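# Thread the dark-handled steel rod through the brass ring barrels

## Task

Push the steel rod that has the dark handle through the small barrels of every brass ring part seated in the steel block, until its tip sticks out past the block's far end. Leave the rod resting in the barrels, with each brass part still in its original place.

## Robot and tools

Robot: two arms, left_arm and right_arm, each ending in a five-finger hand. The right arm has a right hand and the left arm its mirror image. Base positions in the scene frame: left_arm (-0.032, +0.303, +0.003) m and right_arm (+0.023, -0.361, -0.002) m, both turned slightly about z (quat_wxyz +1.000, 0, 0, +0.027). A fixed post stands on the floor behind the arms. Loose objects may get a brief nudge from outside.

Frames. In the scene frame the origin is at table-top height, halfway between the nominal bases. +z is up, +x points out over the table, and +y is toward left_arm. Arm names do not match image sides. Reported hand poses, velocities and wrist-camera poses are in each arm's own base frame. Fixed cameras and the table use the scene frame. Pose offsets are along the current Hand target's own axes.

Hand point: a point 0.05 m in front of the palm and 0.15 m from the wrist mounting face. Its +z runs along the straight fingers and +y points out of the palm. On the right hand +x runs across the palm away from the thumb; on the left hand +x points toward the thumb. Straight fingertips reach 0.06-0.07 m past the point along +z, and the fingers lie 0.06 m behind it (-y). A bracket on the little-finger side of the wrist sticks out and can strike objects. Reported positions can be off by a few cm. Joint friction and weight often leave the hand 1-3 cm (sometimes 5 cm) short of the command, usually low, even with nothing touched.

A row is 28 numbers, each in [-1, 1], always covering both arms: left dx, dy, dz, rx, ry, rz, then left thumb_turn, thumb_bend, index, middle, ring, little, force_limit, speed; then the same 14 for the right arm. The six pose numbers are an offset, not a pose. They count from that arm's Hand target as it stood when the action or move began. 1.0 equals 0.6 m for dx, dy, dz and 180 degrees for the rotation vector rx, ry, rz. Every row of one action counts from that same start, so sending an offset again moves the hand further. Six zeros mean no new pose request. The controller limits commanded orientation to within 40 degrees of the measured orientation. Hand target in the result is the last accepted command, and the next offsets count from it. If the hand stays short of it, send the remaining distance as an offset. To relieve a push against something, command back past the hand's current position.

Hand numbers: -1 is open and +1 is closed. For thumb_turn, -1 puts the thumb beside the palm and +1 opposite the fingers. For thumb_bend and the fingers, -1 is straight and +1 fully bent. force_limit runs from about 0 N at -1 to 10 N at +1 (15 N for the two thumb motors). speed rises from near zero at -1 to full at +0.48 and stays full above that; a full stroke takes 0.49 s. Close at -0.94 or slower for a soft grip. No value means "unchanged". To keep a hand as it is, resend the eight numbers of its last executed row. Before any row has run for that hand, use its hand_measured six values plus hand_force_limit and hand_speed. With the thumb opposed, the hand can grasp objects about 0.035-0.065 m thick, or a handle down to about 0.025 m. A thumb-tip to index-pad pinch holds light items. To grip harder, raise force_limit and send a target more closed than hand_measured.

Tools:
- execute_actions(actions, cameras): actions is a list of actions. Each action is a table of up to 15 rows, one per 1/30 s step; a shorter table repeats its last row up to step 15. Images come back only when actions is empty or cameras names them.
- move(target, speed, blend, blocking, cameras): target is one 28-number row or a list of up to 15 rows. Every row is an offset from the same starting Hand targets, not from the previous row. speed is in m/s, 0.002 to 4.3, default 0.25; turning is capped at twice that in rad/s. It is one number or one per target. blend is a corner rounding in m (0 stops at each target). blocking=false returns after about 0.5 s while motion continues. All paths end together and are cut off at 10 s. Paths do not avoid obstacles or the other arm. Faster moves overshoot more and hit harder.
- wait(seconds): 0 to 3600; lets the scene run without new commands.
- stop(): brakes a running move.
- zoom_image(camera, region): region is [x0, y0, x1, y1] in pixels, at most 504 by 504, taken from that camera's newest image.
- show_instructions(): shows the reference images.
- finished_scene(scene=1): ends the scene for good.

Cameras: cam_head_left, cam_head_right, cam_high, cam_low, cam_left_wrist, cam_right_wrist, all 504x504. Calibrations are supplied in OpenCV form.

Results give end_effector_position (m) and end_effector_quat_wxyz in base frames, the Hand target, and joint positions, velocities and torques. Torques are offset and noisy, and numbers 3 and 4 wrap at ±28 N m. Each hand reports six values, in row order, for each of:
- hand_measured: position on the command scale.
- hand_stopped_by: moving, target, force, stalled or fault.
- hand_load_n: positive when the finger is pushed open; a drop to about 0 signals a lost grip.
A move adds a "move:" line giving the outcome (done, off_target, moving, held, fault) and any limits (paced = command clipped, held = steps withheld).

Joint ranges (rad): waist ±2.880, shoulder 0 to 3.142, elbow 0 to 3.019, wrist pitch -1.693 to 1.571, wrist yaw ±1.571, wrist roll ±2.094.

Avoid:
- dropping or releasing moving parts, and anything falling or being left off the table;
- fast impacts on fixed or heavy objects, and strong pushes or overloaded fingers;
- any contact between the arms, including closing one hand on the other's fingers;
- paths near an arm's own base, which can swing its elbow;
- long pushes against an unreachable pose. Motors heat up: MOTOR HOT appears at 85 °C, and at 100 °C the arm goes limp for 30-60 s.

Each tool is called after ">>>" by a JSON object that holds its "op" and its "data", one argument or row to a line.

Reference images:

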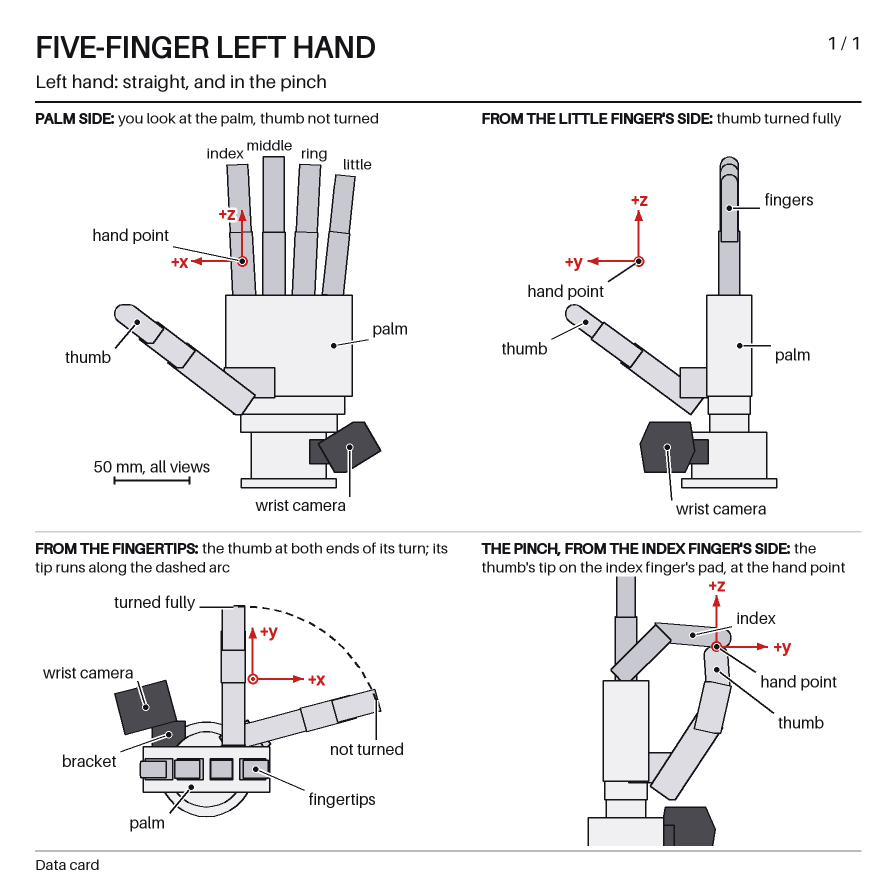

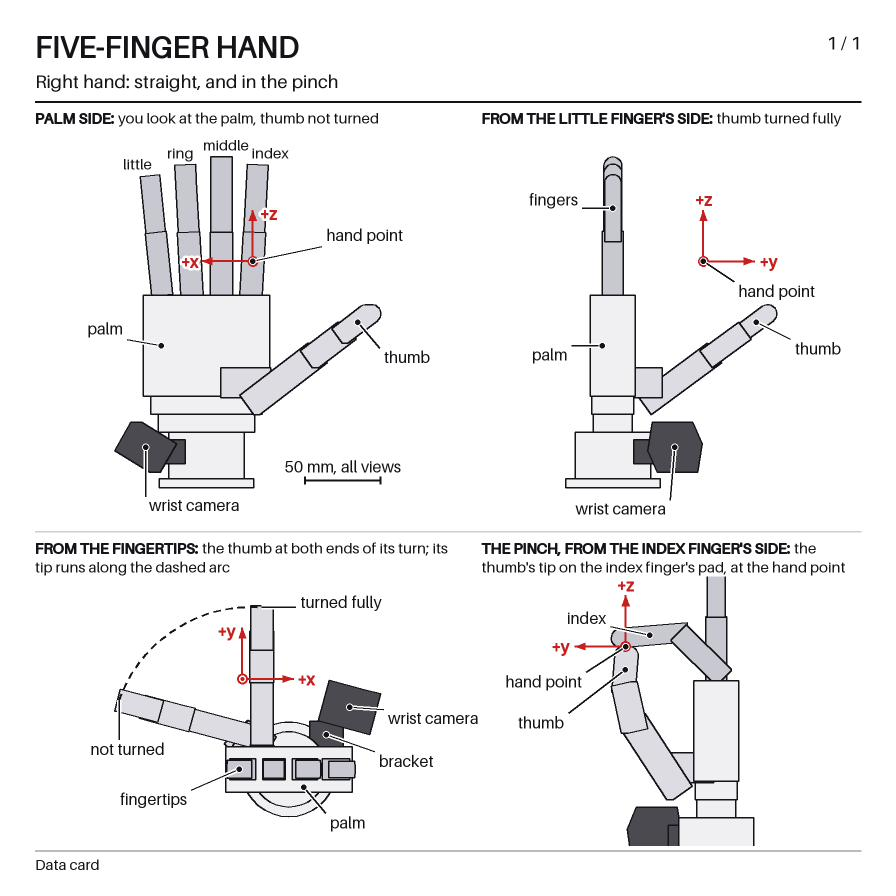

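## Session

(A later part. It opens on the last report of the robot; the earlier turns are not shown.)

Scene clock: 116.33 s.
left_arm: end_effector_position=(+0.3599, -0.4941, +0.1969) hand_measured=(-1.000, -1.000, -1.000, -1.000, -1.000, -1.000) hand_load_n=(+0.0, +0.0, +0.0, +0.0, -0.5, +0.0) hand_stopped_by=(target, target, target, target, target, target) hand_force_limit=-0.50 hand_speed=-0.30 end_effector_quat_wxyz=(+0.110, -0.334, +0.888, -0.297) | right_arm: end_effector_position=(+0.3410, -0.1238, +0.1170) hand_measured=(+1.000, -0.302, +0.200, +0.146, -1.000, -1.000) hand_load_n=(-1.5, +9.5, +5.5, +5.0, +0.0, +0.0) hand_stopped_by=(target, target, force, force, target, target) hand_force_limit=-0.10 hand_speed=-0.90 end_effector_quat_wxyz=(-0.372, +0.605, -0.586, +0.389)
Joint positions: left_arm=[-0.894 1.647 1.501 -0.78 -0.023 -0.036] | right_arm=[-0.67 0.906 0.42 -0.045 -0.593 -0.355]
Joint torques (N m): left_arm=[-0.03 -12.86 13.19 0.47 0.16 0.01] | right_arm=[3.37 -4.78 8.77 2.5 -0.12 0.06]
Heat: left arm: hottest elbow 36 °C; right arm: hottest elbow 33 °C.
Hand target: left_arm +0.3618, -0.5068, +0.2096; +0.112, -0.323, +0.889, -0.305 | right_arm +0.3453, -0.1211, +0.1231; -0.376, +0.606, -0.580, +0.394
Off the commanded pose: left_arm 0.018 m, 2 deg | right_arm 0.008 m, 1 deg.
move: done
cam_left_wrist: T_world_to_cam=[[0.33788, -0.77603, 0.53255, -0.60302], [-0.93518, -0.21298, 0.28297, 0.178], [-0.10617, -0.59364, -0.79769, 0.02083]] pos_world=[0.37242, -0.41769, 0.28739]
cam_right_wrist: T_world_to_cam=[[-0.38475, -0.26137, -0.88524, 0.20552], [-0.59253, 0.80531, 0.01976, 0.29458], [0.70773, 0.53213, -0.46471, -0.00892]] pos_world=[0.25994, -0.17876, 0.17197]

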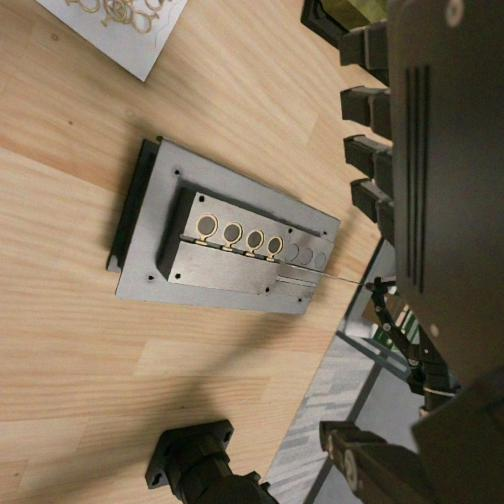

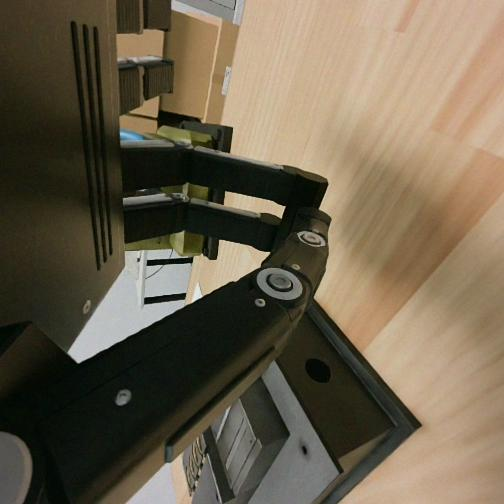

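>>> {"op": "move", "data": {
  "target": [0,0,0,0,0,0,-1,-1,-1,-1,-1,-1,-0.5,-0.3,0.0003,-0.0092,-0.0041,0,0,0,1,-0.3,0.38,0.34,-1,-1,-0.1,-0.9],
  "speed": 0.03
}}

Scene clock: 117.30 s.
left_arm: end_effector_position=(+0.3599, -0.4941, +0.1969) hand_measured=(-1.000, -1.000, -1.000, -1.000, -1.000, -1.000) hand_load_n=(+0.0, -0.5, +0.0, +0.0, -0.5, +0.0) hand_stopped_by=(target, target, target, target, target, target) hand_force_limit=-0.50 hand_speed=-0.30 end_effector_quat_wxyz=(+0.110, -0.334, +0.888, -0.297) | right_arm: end_effector_position=(+0.3405, -0.1234, +0.1206) hand_measured=(+1.000, -0.302, +0.200, +0.146, -1.000, -1.000) hand_load_n=(-1.5, +9.5, +5.5, +5.5, +0.0, +0.0) hand_stopped_by=(target, target, force, force, target, target) hand_force_limit=-0.10 hand_speed=-0.90 end_effector_quat_wxyz=(-0.373, +0.605, -0.584, +0.393)
Joint positions: left_arm=[-0.894 1.647 1.501 -0.78 -0.023 -0.036] | right_arm=[-0.67 0.893 0.42 -0.05 -0.593 -0.355]
Joint torques (N m): left_arm=[0.03 -12.81 13.18 0.46 0.16 0] | right_arm=[3.08 -4.48 9.73 1.59 -0.12 0.06]
Heat: left arm: hottest elbow 36 °C; right arm: hottest elbow 33 °C.
Hand target: left_arm +0.3618, -0.5068, +0.2096; +0.112, -0.323, +0.889, -0.305 | right_arm +0.3453, -0.1209, +0.1290; -0.376, +0.606, -0.580, +0.394
Off the commanded pose: left_arm 0.018 m, 2 deg | right_arm 0.010 m, 1 deg.
move: done

>>> {"op": "wait", "data": {
  "seconds": 0.1,
  "cameras": ["cam_left_wrist","cam_right_wrist"]
}}

Scene clock: 118.17 s.
left_arm: end_effector_position=(+0.3599, -0.4941, +0.1969) hand_measured=(-1.000, -1.000, -1.000, -1.000, -1.000, -1.000) hand_load_n=(+0.0, +0.0, +0.0, +0.0, +0.0, +0.0) hand_stopped_by=(target, target, target, target, target, target) hand_force_limit=-0.50 hand_speed=-0.30 end_effector_quat_wxyz=(+0.110, -0.334, +0.888, -0.297) | right_arm: end_effector_position=(+0.3405, -0.1234, +0.1206) hand_measured=(+1.000, -0.302, +0.200, +0.146, -1.000, -1.000) hand_load_n=(-1.5, +9.0, +5.5, +5.0, -0.5, +0.0) hand_stopped_by=(target, target, force, force, target, target) hand_force_limit=-0.10 hand_speed=-0.90 end_effector_quat_wxyz=(-0.373, +0.605, -0.584, +0.393)
Joint positions: left_arm=[-0.894 1.647 1.501 -0.78 -0.023 -0.036] | right_arm=[-0.67 0.893 0.42 -0.05 -0.593 -0.355]
Joint torques (N m): left_arm=[0.03 -12.92 13.2 0.49 0.16 0.01] | right_arm=[3.31 -4.72 9.74 1.65 -0.12 0.06]
Heat: left arm: hottest elbow 36 °C; right arm: hottest elbow 32 °C.
Hand target: left_arm +0.3618, -0.5068, +0.2096; +0.112, -0.323, +0.889, -0.305 | right_arm +0.3453, -0.1210, +0.1290; -0.376, +0.606, -0.580, +0.394
Off the commanded pose: left_arm 0.018 m, 2 deg | right_arm 0.010 m, 1 deg.
wait: 0.10 s; at rest from the start
cam_left_wrist: T_world_to_cam=[[0.33788, -0.77603, 0.53255, -0.60302], [-0.93518, -0.21298, 0.28297, 0.178], [-0.10617, -0.59364, -0.79769, 0.02083]] pos_world=[0.37242, -0.41769, 0.28739]
cam_right_wrist: T_world_to_cam=[[-0.37867, -0.26612, -0.88645, 0.20613], [-0.59262, 0.8054, 0.01136, 0.29488], [0.71093, 0.52963, -0.46269, -0.00864]] pos_world=[0.25894, -0.17807, 0.17538]

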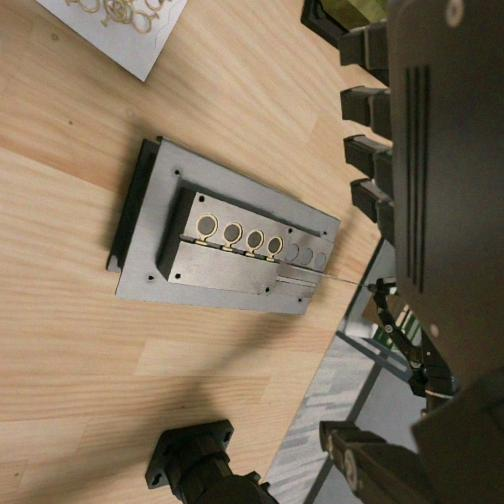

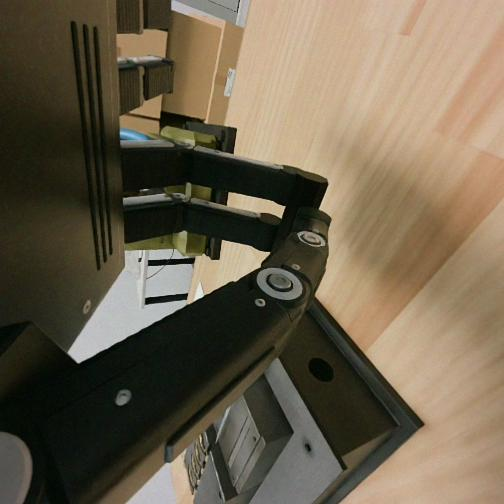

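>>> {"op": "zoom_image", "data": {
  "camera": "cam_left_wrist",
  "region": [250, 230, 310, 290]
}}

>>> {"op": "zoom_image", "data": {
  "camera": "cam_right_wrist",
  "region": [190, 420, 240, 470]
}}

>>> {"op": "zoom_image", "data": {
  "camera": "cam_left_wrist",
  "region": [300, 240, 400, 340]
}}

Scaled by 8.400 from the camera's image (finer frame: 720x720).

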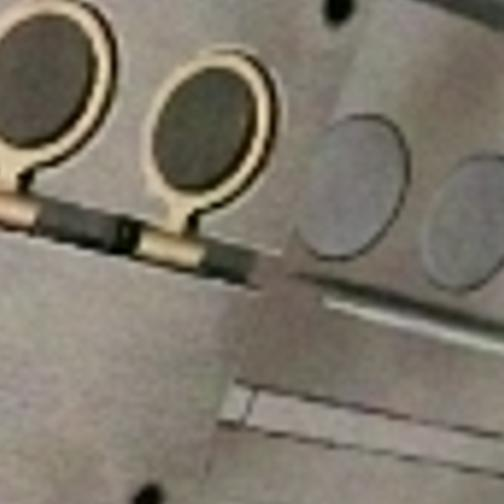

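Scaled by 10.080 from the camera's image (finer frame: 720x720).

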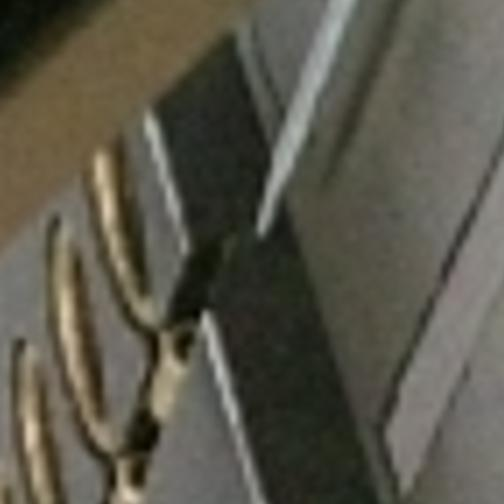

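Scaled by 5.040 from the camera's image (finer frame: 720x720).

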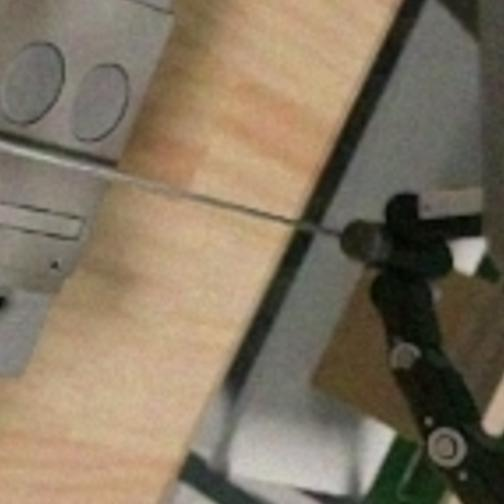

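>>> {"op": "zoom_image", "data": {
  "camera": "cam_left_wrist",
  "region": [270, 250, 300, 280]
}}

>>> {"op": "zoom_image", "data": {
  "camera": "cam_left_wrist",
  "region": [290, 255, 320, 285]
}}

Scaled by 16.800 from the camera's image (finer frame: 720x720).

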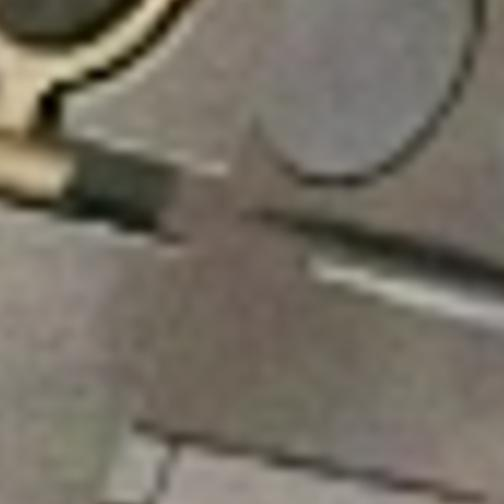

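Scaled by 16.800 from the camera's image (finer frame: 720x720).

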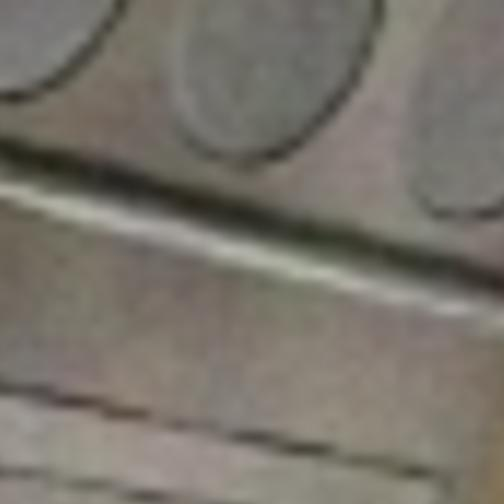

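>>> {"op": "move", "data": {
  "target": [0,0,0,0,0,0,-1,-1,-1,-1,-1,-1,-0.5,-0.3,0.0002,-0.0044,0.0008,0,0,0,1,-0.3,0.38,0.34,-1,-1,-0.1,-0.9],
  "speed": 0.01,
  "cameras": ["cam_left_wrist","cam_right_wrist"]
}}

>>> {"op": "zoom_image", "data": {
  "camera": "cam_left_wrist",
  "region": [270, 250, 300, 280]
}}

>>> {"op": "zoom_image", "data": {
  "camera": "cam_left_wrist",
  "region": [290, 255, 320, 285]
}}

>>> {"op": "zoom_image", "data": {
  "camera": "cam_right_wrist",
  "region": [190, 420, 240, 470]
}}

Scene clock: 121.37 s.
left_arm: end_effector_position=(+0.3599, -0.4941, +0.1969) hand_measured=(-1.000, -1.000, -1.000, -1.000, -1.000, -1.000) hand_load_n=(+0.0, +0.0, +0.0, +0.0, -0.5, +0.0) hand_stopped_by=(target, target, target, target, target, target) hand_force_limit=-0.50 hand_speed=-0.30 end_effector_quat_wxyz=(+0.110, -0.334, +0.888, -0.297) | right_arm: end_effector_position=(+0.3402, -0.1221, +0.1197) hand_measured=(+1.000, -0.302, +0.200, +0.146, -1.000, -1.000) hand_load_n=(-1.5, +9.0, +5.5, +5.5, +0.0, +0.0) hand_stopped_by=(target, target, force, force, target, target) hand_force_limit=-0.10 hand_speed=-0.90 end_effector_quat_wxyz=(-0.372, +0.606, -0.585, +0.390)
Joint positions: left_arm=[-0.894 1.647 1.501 -0.78 -0.023 -0.036] | right_arm=[-0.666 0.893 0.42 -0.055 -0.59 -0.355]
Joint torques (N m): left_arm=[-0.03 -12.92 13.18 0.47 0.16 0.01] | right_arm=[3.31 -4.42 10.25 1.59 -0.14 0.1]
Heat: left arm: hottest elbow 37 °C; right arm: hottest elbow 32 °C.
Hand target: left_arm +0.3618, -0.5068, +0.2096; +0.112, -0.323, +0.889, -0.305 | right_arm +0.3468, -0.1209, +0.1312; -0.376, +0.606, -0.580, +0.394
Off the commanded pose: left_arm 0.018 m, 2 deg | right_arm 0.013 m, 1 deg.
move: off_target (right_arm)
cam_left_wrist: T_world_to_cam=[[0.33788, -0.77603, 0.53255, -0.60302], [-0.93518, -0.21298, 0.28297, 0.178], [-0.10617, -0.59364, -0.79769, 0.02083]] pos_world=[0.37242, -0.41769, 0.28739]
cam_right_wrist: T_world_to_cam=[[-0.38259, -0.26496, -0.88511, 0.20682], [-0.59354, 0.80465, 0.01568, 0.2934], [0.70805, 0.53135, -0.46511, -0.00814]] pos_world=[0.25904, -0.17696, 0.17467]

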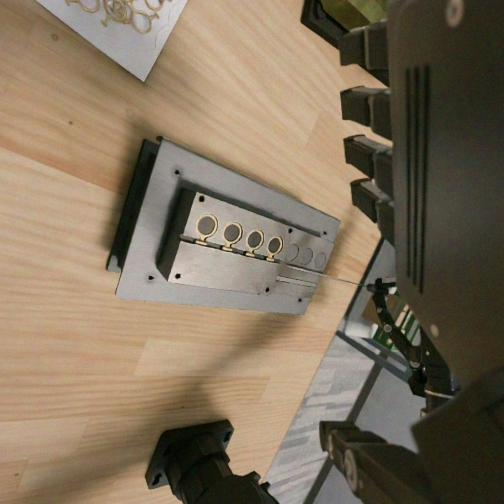

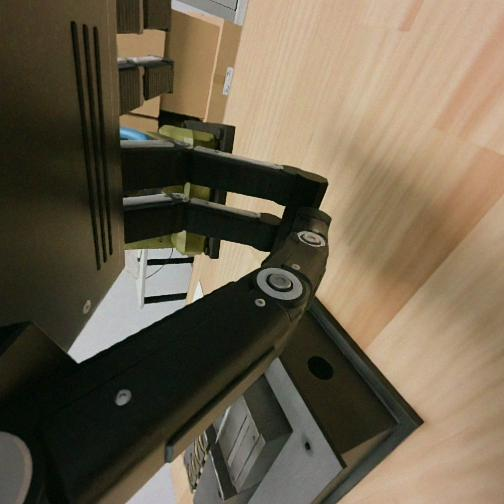

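Scaled by 16.800 from the camera's image (finer frame: 720x720).

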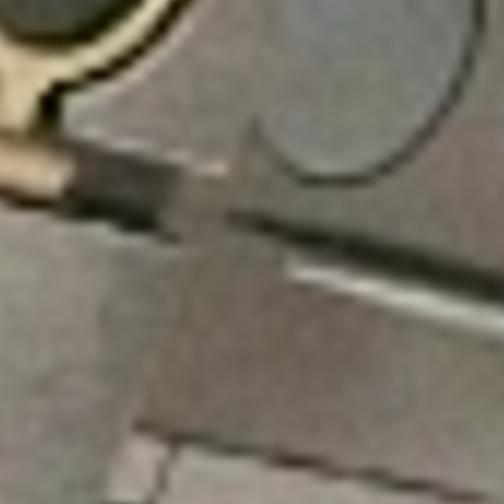

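Scaled by 16.800 from the camera's image (finer frame: 720x720).

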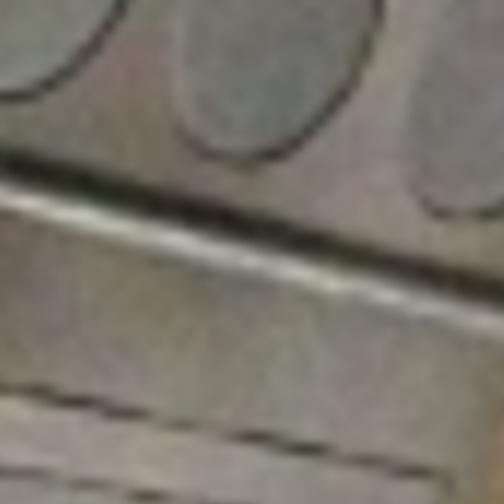

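Scaled by 10.080 from the camera's image (finer frame: 720x720).

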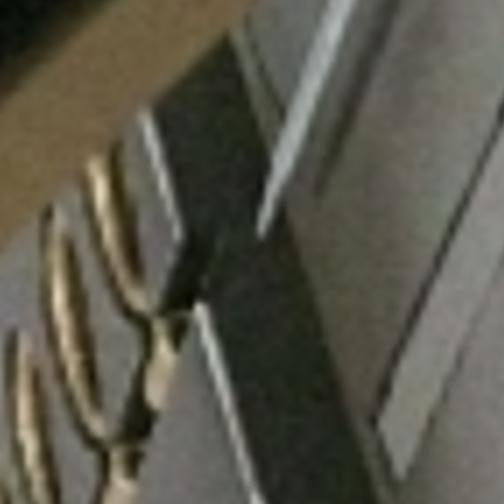

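>>> {"op": "move", "data": {
  "target": [0,0,0,0,0,0,-1,-1,-1,-1,-1,-1,-0.5,-0.3,0.0003,-0.0081,-0.0012,0,0,0,1,-0.3,0.38,0.34,-1,-1,-0.1,-0.9],
  "speed": 0.02,
  "cameras": ["cam_left_wrist","cam_right_wrist"]
}}

>>> {"op": "zoom_image", "data": {
  "camera": "cam_left_wrist",
  "region": [290, 255, 320, 285]
}}

>>> {"op": "zoom_image", "data": {
  "camera": "cam_right_wrist",
  "region": [190, 420, 240, 470]
}}

Scene clock: 122.20 s.
left_arm: end_effector_position=(+0.3599, -0.4941, +0.1969) hand_measured=(-1.000, -1.000, -1.000, -1.000, -1.000, -1.000) hand_load_n=(+0.0, +0.0, +0.0, +0.0, +0.0, -0.5) hand_stopped_by=(target, target, target, target, target, target) hand_force_limit=-0.50 hand_speed=-0.30 end_effector_quat_wxyz=(+0.110, -0.334, +0.888, -0.297) | right_arm: end_effector_position=(+0.3385, -0.1200, +0.1186) hand_measured=(+1.000, -0.302, +0.200, +0.146, -1.000, -1.000) hand_load_n=(-1.5, +9.0, +5.5, +5.5, +0.0, +0.5) hand_stopped_by=(target, target, force, force, target, target) hand_force_limit=-0.10 hand_speed=-0.90 end_effector_quat_wxyz=(-0.371, +0.607, -0.587, +0.386)
Joint positions: left_arm=[-0.894 1.647 1.501 -0.78 -0.023 -0.036] | right_arm=[-0.663 0.888 0.42 -0.07 -0.587 -0.355]
Joint torques (N m): left_arm=[-0.09 -12.98 13.19 0.49 0.16 0] | right_arm=[3.02 -4.72 11.14 1.55 -0.11 0.11]
Heat: left arm: hottest elbow 37 °C; right arm: hottest elbow 32 °C.
Hand target: left_arm +0.3618, -0.5068, +0.2096; +0.112, -0.323, +0.889, -0.305 | right_arm +0.3482, -0.1210, +0.1361; -0.376, +0.606, -0.580, +0.394
Off the commanded pose: left_arm 0.018 m, 2 deg | right_arm 0.020 m, 1 deg.
move: off_target (right_arm)
cam_left_wrist: T_world_to_cam=[[0.33788, -0.77603, 0.53255, -0.60302], [-0.93518, -0.21298, 0.28297, 0.178], [-0.10617, -0.59364, -0.79769, 0.02083]] pos_world=[0.37242, -0.41769, 0.28739]
cam_right_wrist: T_world_to_cam=[[-0.39036, -0.26055, -0.88303, 0.20862], [-0.59396, 0.8041, 0.0253, 0.28958], [0.70345, 0.53436, -0.46864, -0.00625]] pos_world=[0.25783, -0.17516, 0.17396]

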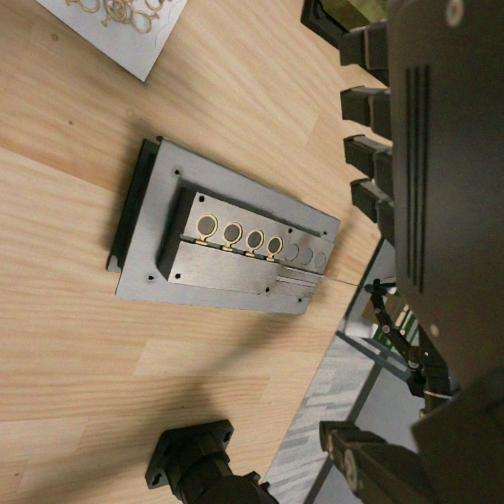

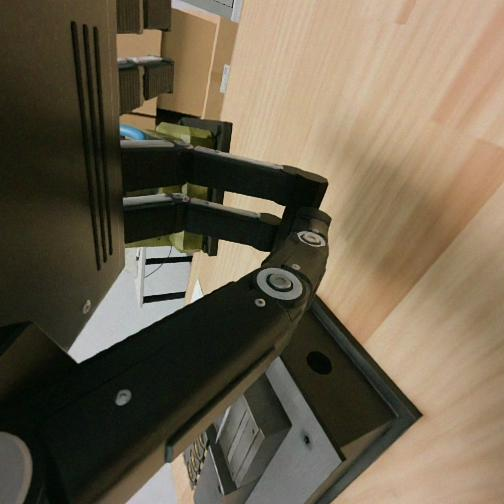

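Scaled by 16.800 from the camera's image (finer frame: 720x720).

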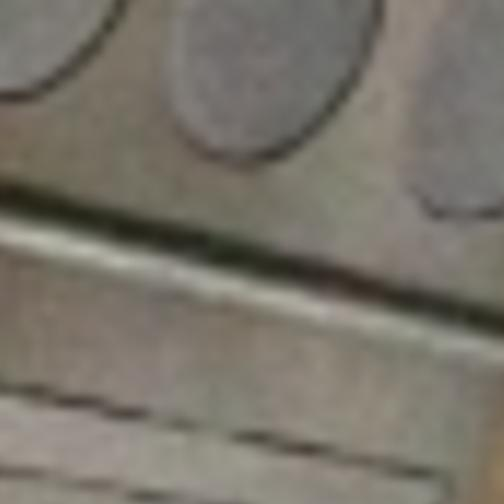

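Scaled by 10.080 from the camera's image (finer frame: 720x720).

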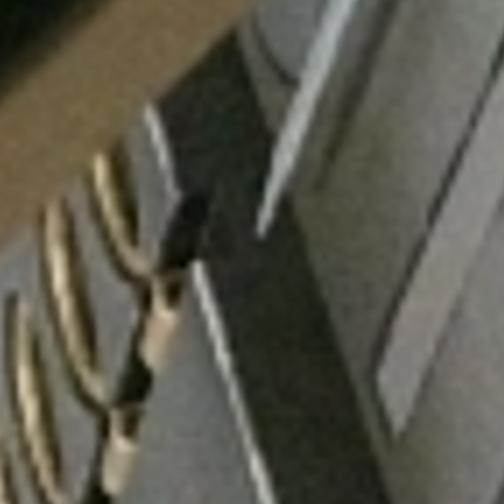

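>>> {"op": "execute_actions", "data": {
  "actions": [
    [[0,0,0,0,0,0,-1,-1,-1,-1,-1,-1,-0.5,-0.3,0,0,0,0,0,0,1,-0.3,0.38,0.34,-1,-1,-0.1,-0.9]]
  ]
}}

Scene clock: 123.33 s.
left_arm: end_effector_position=(+0.3599, -0.4941, +0.1969) hand_measured=(-1.000, -1.000, -1.000, -1.000, -1.000, -1.000) hand_load_n=(+0.0, +0.0, +0.0, +0.0, +0.0, +0.0) hand_stopped_by=(target, target, target, target, target, target) hand_force_limit=-0.50 hand_speed=-0.30 end_effector_quat_wxyz=(+0.110, -0.334, +0.888, -0.297) | right_arm: end_effector_position=(+0.3384, -0.1199, +0.1185) hand_measured=(+1.000, -0.302, +0.200, +0.146, -1.000, -1.000) hand_load_n=(-1.5, +9.5, +5.5, +5.0, +0.0, +0.0) hand_stopped_by=(target, target, force, force, target, target) hand_force_limit=-0.10 hand_speed=-0.90 end_effector_quat_wxyz=(-0.371, +0.607, -0.588, +0.386)
Joint positions: left_arm=[-0.894 1.647 1.501 -0.78 -0.023 -0.036] | right_arm=[-0.663 0.888 0.42 -0.071 -0.587 -0.355]
Joint torques (N m): left_arm=[-0.03 -12.81 13.2 0.49 0.16 0.01] | right_arm=[3.31 -4.84 11.08 1.61 -0.11 0.12]
Heat: left arm: hottest elbow 37 °C; right arm: hottest elbow 32 °C.
Hand target: left_arm +0.3618, -0.5068, +0.2096; +0.112, -0.323, +0.889, -0.305 | right_arm +0.3481, -0.1209, +0.1360; -0.376, +0.606, -0.580, +0.394
Off the commanded pose: left_arm 0.018 m, 2 deg | right_arm 0.020 m, 1 deg.
Step readings (end_effector_position of left_arm | right_arm):
0: (+0.3599, -0.4941, +0.1969) | (+0.3385, -0.1200, +0.1186)
1: (+0.3599, -0.4941, +0.1969) | (+0.3385, -0.1200, +0.1186)
2: (+0.3599, -0.4941, +0.1969) | (+0.3385, -0.1200, +0.1186)
4: (+0.3599, -0.4941, +0.1969) | (+0.3384, -0.1199, +0.1185)
8: (+0.3599, -0.4941, +0.1969) | (+0.3384, -0.1199, +0.1185)
15: (+0.3599, -0.4941, +0.1969) | (+0.3384, -0.1199, +0.1185)

>>> {"op": "move", "data": {
  "target": [0,0,0,0,0,0,-1,-1,-1,-1,-1,-1,-0.5,-0.3,0.0003,-0.0081,-0.0030,0,0,0,1,-0.3,0.38,0.34,-1,-1,-0.1,-0.9],
  "speed": 0.02
}}

Scene clock: 124.13 s.
left_arm: end_effector_position=(+0.3599, -0.4941, +0.1969) hand_measured=(-1.000, -1.000, -1.000, -1.000, -1.000, -1.000) hand_load_n=(+0.0, +0.0, +0.0, +0.0, +0.0, +0.0) hand_stopped_by=(target, target, target, target, target, target) hand_force_limit=-0.50 hand_speed=-0.30 end_effector_quat_wxyz=(+0.110, -0.334, +0.888, -0.297) | right_arm: end_effector_position=(+0.3378, -0.1193, +0.1219) hand_measured=(+1.000, -0.302, +0.200, +0.146, -1.000, -1.000) hand_load_n=(-1.5, +9.0, +5.5, +5.5, +0.0, +0.0) hand_stopped_by=(target, target, force, force, target, target) hand_force_limit=-0.10 hand_speed=-0.90 end_effector_quat_wxyz=(-0.371, +0.607, -0.588, +0.385)
Joint positions: left_arm=[-0.894 1.647 1.501 -0.78 -0.023 -0.036] | right_arm=[-0.662 0.878 0.427 -0.089 -0.587 -0.355]
Joint torques (N m): left_arm=[-0.03 -12.86 13.19 0.47 0.16 0.01] | right_arm=[3.19 -4.48 11.49 1.65 -0.12 0.12]
Heat: left arm: hottest elbow 37 °C; right arm: hottest elbow 32 °C.
Hand target: left_arm +0.3618, -0.5068, +0.2096; +0.112, -0.323, +0.889, -0.305 | right_arm +0.3486, -0.1210, +0.1413; -0.376, +0.606, -0.580, +0.394
Off the commanded pose: left_arm 0.018 m, 2 deg | right_arm 0.022 m, 2 deg.
move: off_target (right_arm)

>>> {"op": "move", "data": {
  "target": [0,0,0,0,0,0,-1,-1,-1,-1,-1,-1,-0.5,-0.3,0.0001,-0.0034,0.0076,0,0,0,1,-0.3,0.38,0.34,-1,-1,-0.1,-0.9],
  "speed": 0.02,
  "cameras": ["cam_left_wrist","cam_right_wrist"]
}}

>>> {"op": "zoom_image", "data": {
  "camera": "cam_left_wrist",
  "region": [290, 255, 320, 285]
}}

>>> {"op": "zoom_image", "data": {
  "camera": "cam_right_wrist",
  "region": [190, 420, 240, 470]
}}

Scene clock: 125.07 s.
left_arm: end_effector_position=(+0.3599, -0.4941, +0.1969) hand_measured=(-1.000, -1.000, -1.000, -1.000, -1.000, -1.000) hand_load_n=(-0.5, +0.0, +0.0, +0.0, +0.0, +0.0) hand_stopped_by=(target, target, target, target, target, target) hand_force_limit=-0.50 hand_speed=-0.30 end_effector_quat_wxyz=(+0.110, -0.334, +0.888, -0.297) | right_arm: end_effector_position=(+0.3407, -0.1182, +0.1244) hand_measured=(+1.000, -0.302, +0.200, +0.146, -1.000, -1.000) hand_load_n=(-1.5, +9.5, +5.5, +5.5, +0.0, +0.0) hand_stopped_by=(target, target, force, force, target, target) hand_force_limit=-0.10 hand_speed=-0.90 end_effector_quat_wxyz=(-0.370, +0.608, -0.586, +0.386)
Joint positions: left_arm=[-0.894 1.647 1.501 -0.78 -0.023 -0.036] | right_arm=[-0.651 0.878 0.433 -0.09 -0.577 -0.353]
Joint torques (N m): left_arm=[-0.09 -12.81 13.19 0.49 0.16 0.01] | right_arm=[3.14 -3.19 11.54 2.07 -0.11 0.15]
Heat: left arm: hottest elbow 37 °C; right arm: hottest elbow 32 °C.
Hand target: left_arm +0.3618, -0.5068, +0.2096; +0.112, -0.323, +0.889, -0.305 | right_arm +0.3535, -0.1208, +0.1412; -0.376, +0.606, -0.580, +0.394
Off the commanded pose: left_arm 0.018 m, 2 deg | right_arm 0.021 m, 1 deg.
move: off_target (right_arm)
cam_left_wrist: T_world_to_cam=[[0.33788, -0.77603, 0.53255, -0.60302], [-0.93518, -0.21298, 0.28297, 0.178], [-0.10617, -0.59364, -0.79769, 0.02083]] pos_world=[0.37242, -0.41769, 0.28739]
cam_right_wrist: T_world_to_cam=[[-0.39056, -0.2648, -0.88167, 0.21457], [-0.59574, 0.80286, 0.02277, 0.29011], [0.70183, 0.53414, -0.47131, -0.00513]] pos_world=[0.26023, -0.17336, 0.18016]

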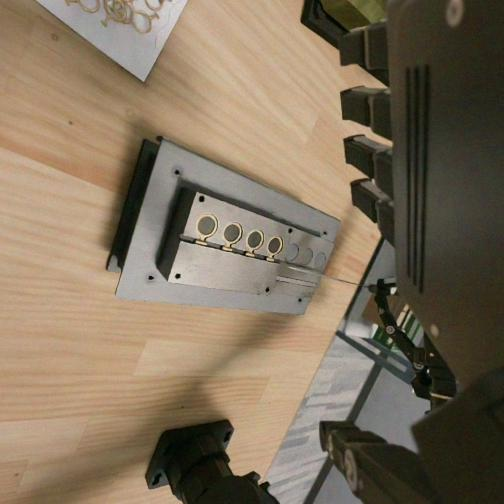

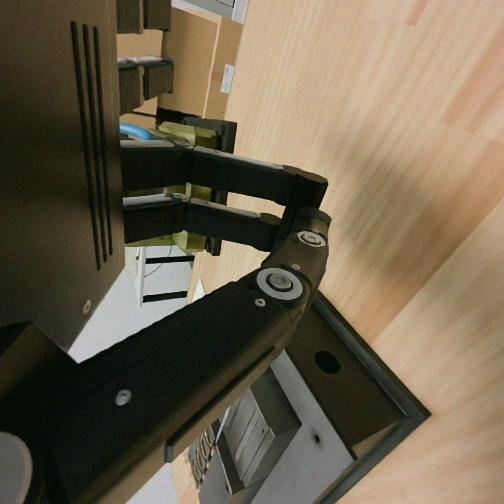

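Scaled by 16.800 from the camera's image (finer frame: 720x720).

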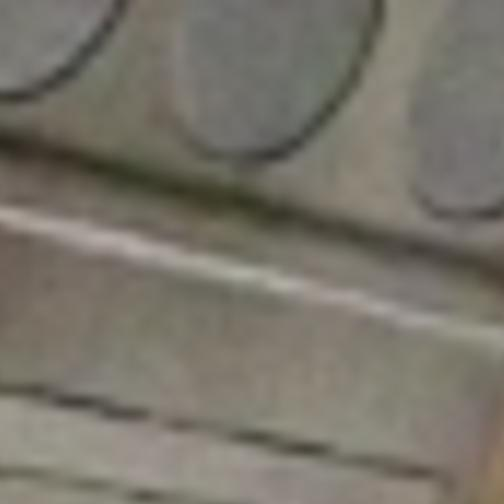

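Scaled by 10.080 from the camera's image (finer frame: 720x720).

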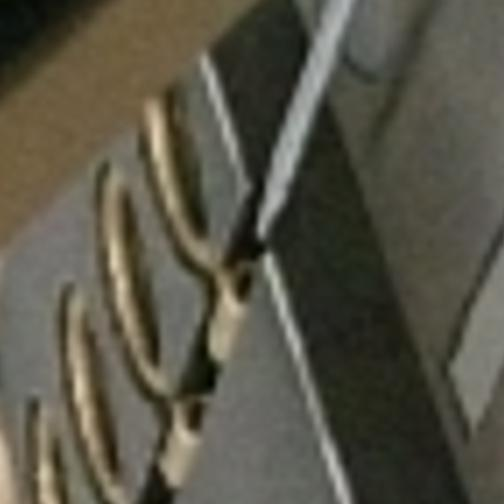

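>>> {"op": "zoom_image", "data": {
  "camera": "cam_right_wrist",
  "region": [180, 425, 230, 475]
}}

>>> {"op": "zoom_image", "data": {
  "camera": "cam_right_wrist",
  "region": [200, 390, 250, 440]
}}

>>> {"op": "zoom_image", "data": {
  "camera": "cam_left_wrist",
  "region": [240, 240, 290, 290]
}}

>>> {"op": "zoom_image", "data": {
  "camera": "cam_left_wrist",
  "region": [310, 255, 360, 305]
}}

Scaled by 10.080 from the camera's image (finer frame: 720x720).

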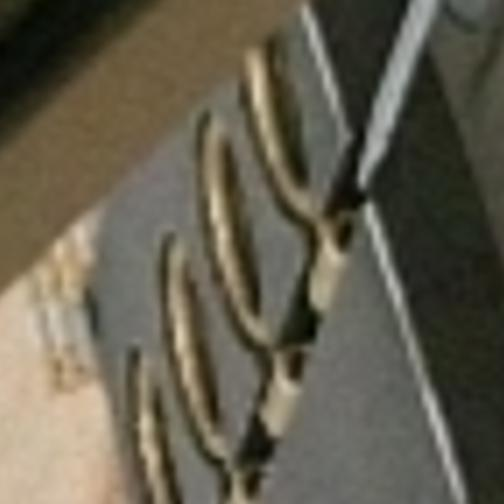

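Scaled by 10.080 from the camera's image (finer frame: 720x720).

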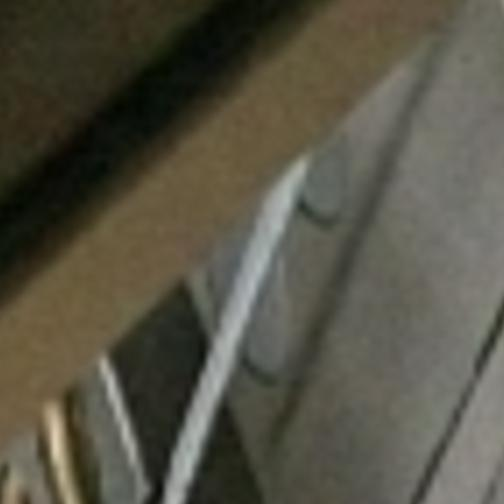

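Scaled by 10.080 from the camera's image (finer frame: 720x720).

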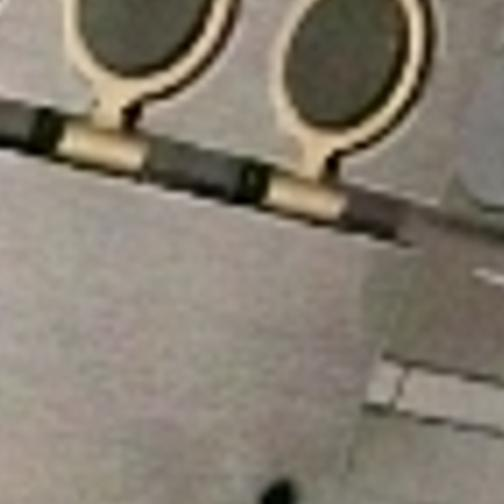

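Scaled by 10.080 from the camera's image (finer frame: 720x720).

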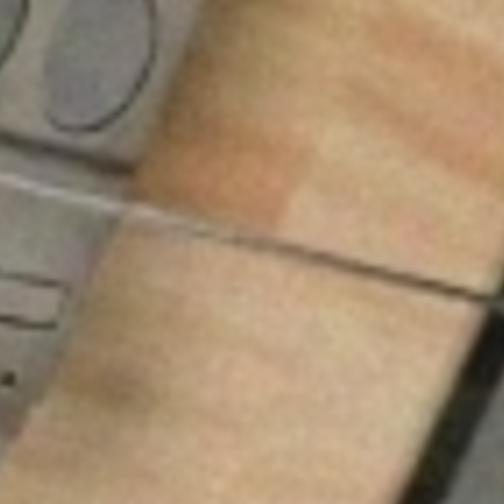

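>>> {"op": "zoom_image", "data": {
  "camera": "cam_right_wrist",
  "region": [160, 334, 330, 504]
}}

>>> {"op": "zoom_image", "data": {
  "camera": "cam_right_wrist",
  "region": [270, 334, 440, 504]
}}

Scaled by 2.965 from the camera's image (finer frame: 720x720).

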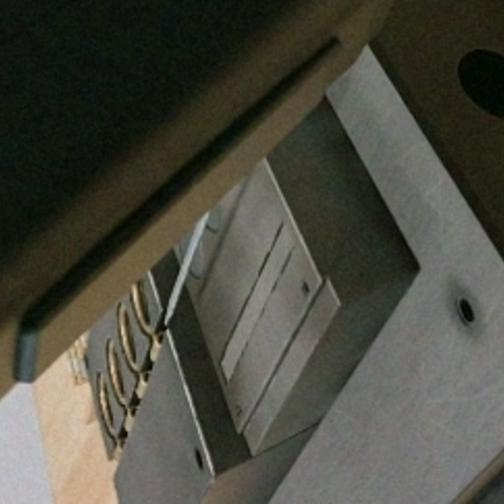

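Scaled by 2.965 from the camera's image (finer frame: 720x720).

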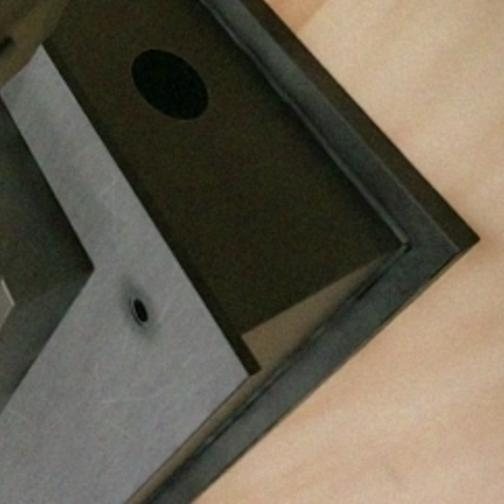

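>>> {"op": "wait", "data": {
  "seconds": 0.1,
  "cameras": ["cam_low","cam_high"]
}}

Scene clock: 128.53 s.
left_arm: end_effector_position=(+0.3599, -0.4941, +0.1969) hand_measured=(-1.000, -1.000, -1.000, -1.000, -1.000, -1.000) hand_load_n=(+0.0, -0.5, +0.0, +0.0, +0.0, +0.0) hand_stopped_by=(target, target, target, target, target, target) hand_force_limit=-0.50 hand_speed=-0.30 end_effector_quat_wxyz=(+0.110, -0.334, +0.888, -0.297) | right_arm: end_effector_position=(+0.3407, -0.1182, +0.1244) hand_measured=(+1.000, -0.302, +0.200, +0.146, -1.000, -1.000) hand_load_n=(-1.5, +9.0, +5.5, +5.0, +0.0, +0.0) hand_stopped_by=(target, target, force, force, target, target) hand_force_limit=-0.10 hand_speed=-0.90 end_effector_quat_wxyz=(-0.370, +0.608, -0.586, +0.386)
Joint positions: left_arm=[-0.894 1.647 1.501 -0.78 -0.023 -0.036] | right_arm=[-0.651 0.878 0.433 -0.09 -0.577 -0.353]
Joint torques (N m): left_arm=[-0.09 -12.86 13.19 0.49 0.16 0.01] | right_arm=[3.19 -3.31 11.49 2.07 -0.11 0.15]
Heat: left arm: hottest elbow 38 °C; right arm: hottest elbow 33 °C.
Hand target: left_arm +0.3618, -0.5068, +0.2096; +0.112, -0.323, +0.889, -0.305 | right_arm +0.3535, -0.1208, +0.1412; -0.376, +0.606, -0.580, +0.394
Off the commanded pose: left_arm 0.018 m, 2 deg | right_arm 0.021 m, 1 deg.
wait: 0.10 s; at rest from the start
Images, in order (width x height): cam_high 504x504, cam_low 504x504.

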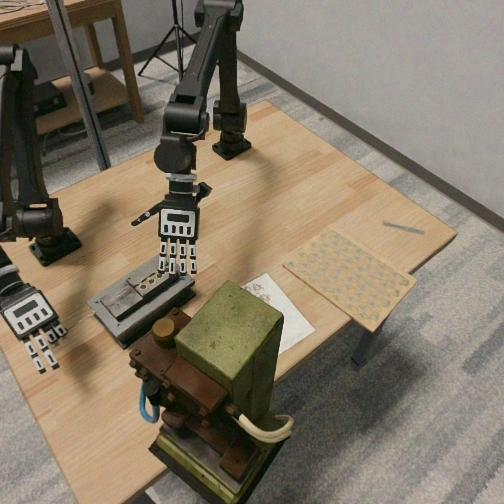

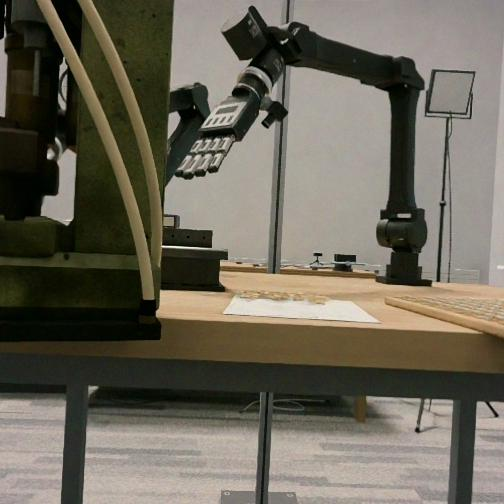

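>>> {"op": "zoom_image", "data": {
  "camera": "cam_high",
  "region": [30, 250, 200, 350]
}}

>>> {"op": "zoom_image", "data": {
  "camera": "cam_high",
  "region": [50, 280, 130, 330]
}}

Scaled by 2.965 from the camera's image (finer frame: 720x720).

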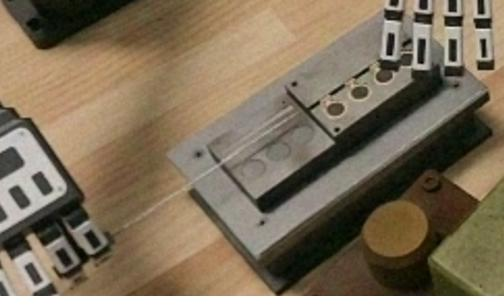

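Scaled by 6.300 from the camera's image (finer frame: 720x720).

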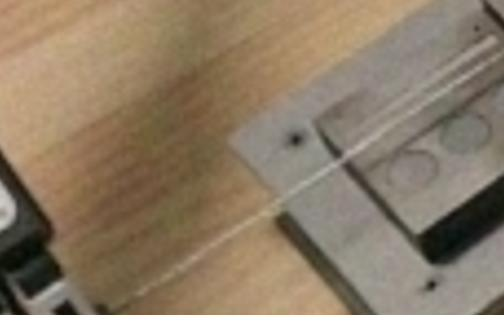

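>>> {"op": "zoom_image", "data": {
  "camera": "cam_high",
  "region": [65, 290, 105, 330]
}}

>>> {"op": "zoom_image", "data": {
  "camera": "cam_high",
  "region": [100, 270, 140, 310]
}}

Scaled by 12.600 from the camera's image (finer frame: 720x720).

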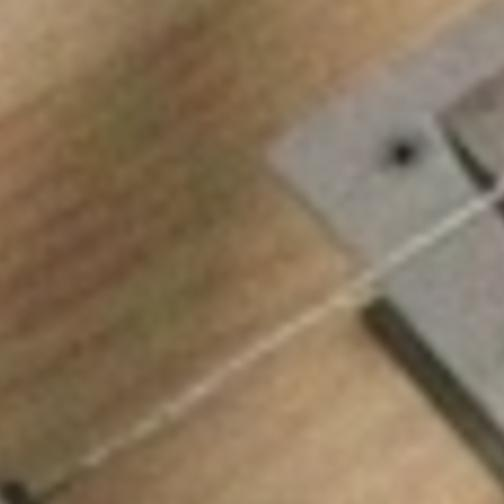

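Scaled by 12.600 from the camera's image (finer frame: 720x720).

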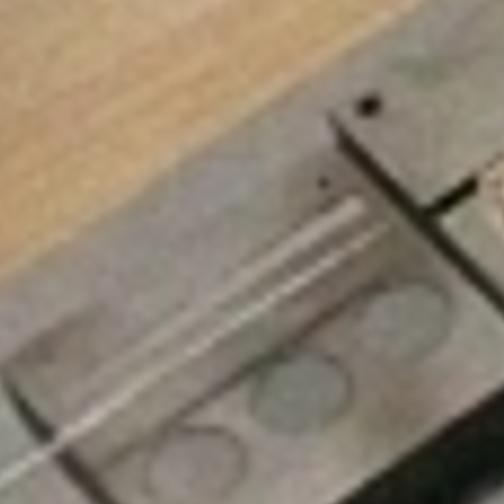

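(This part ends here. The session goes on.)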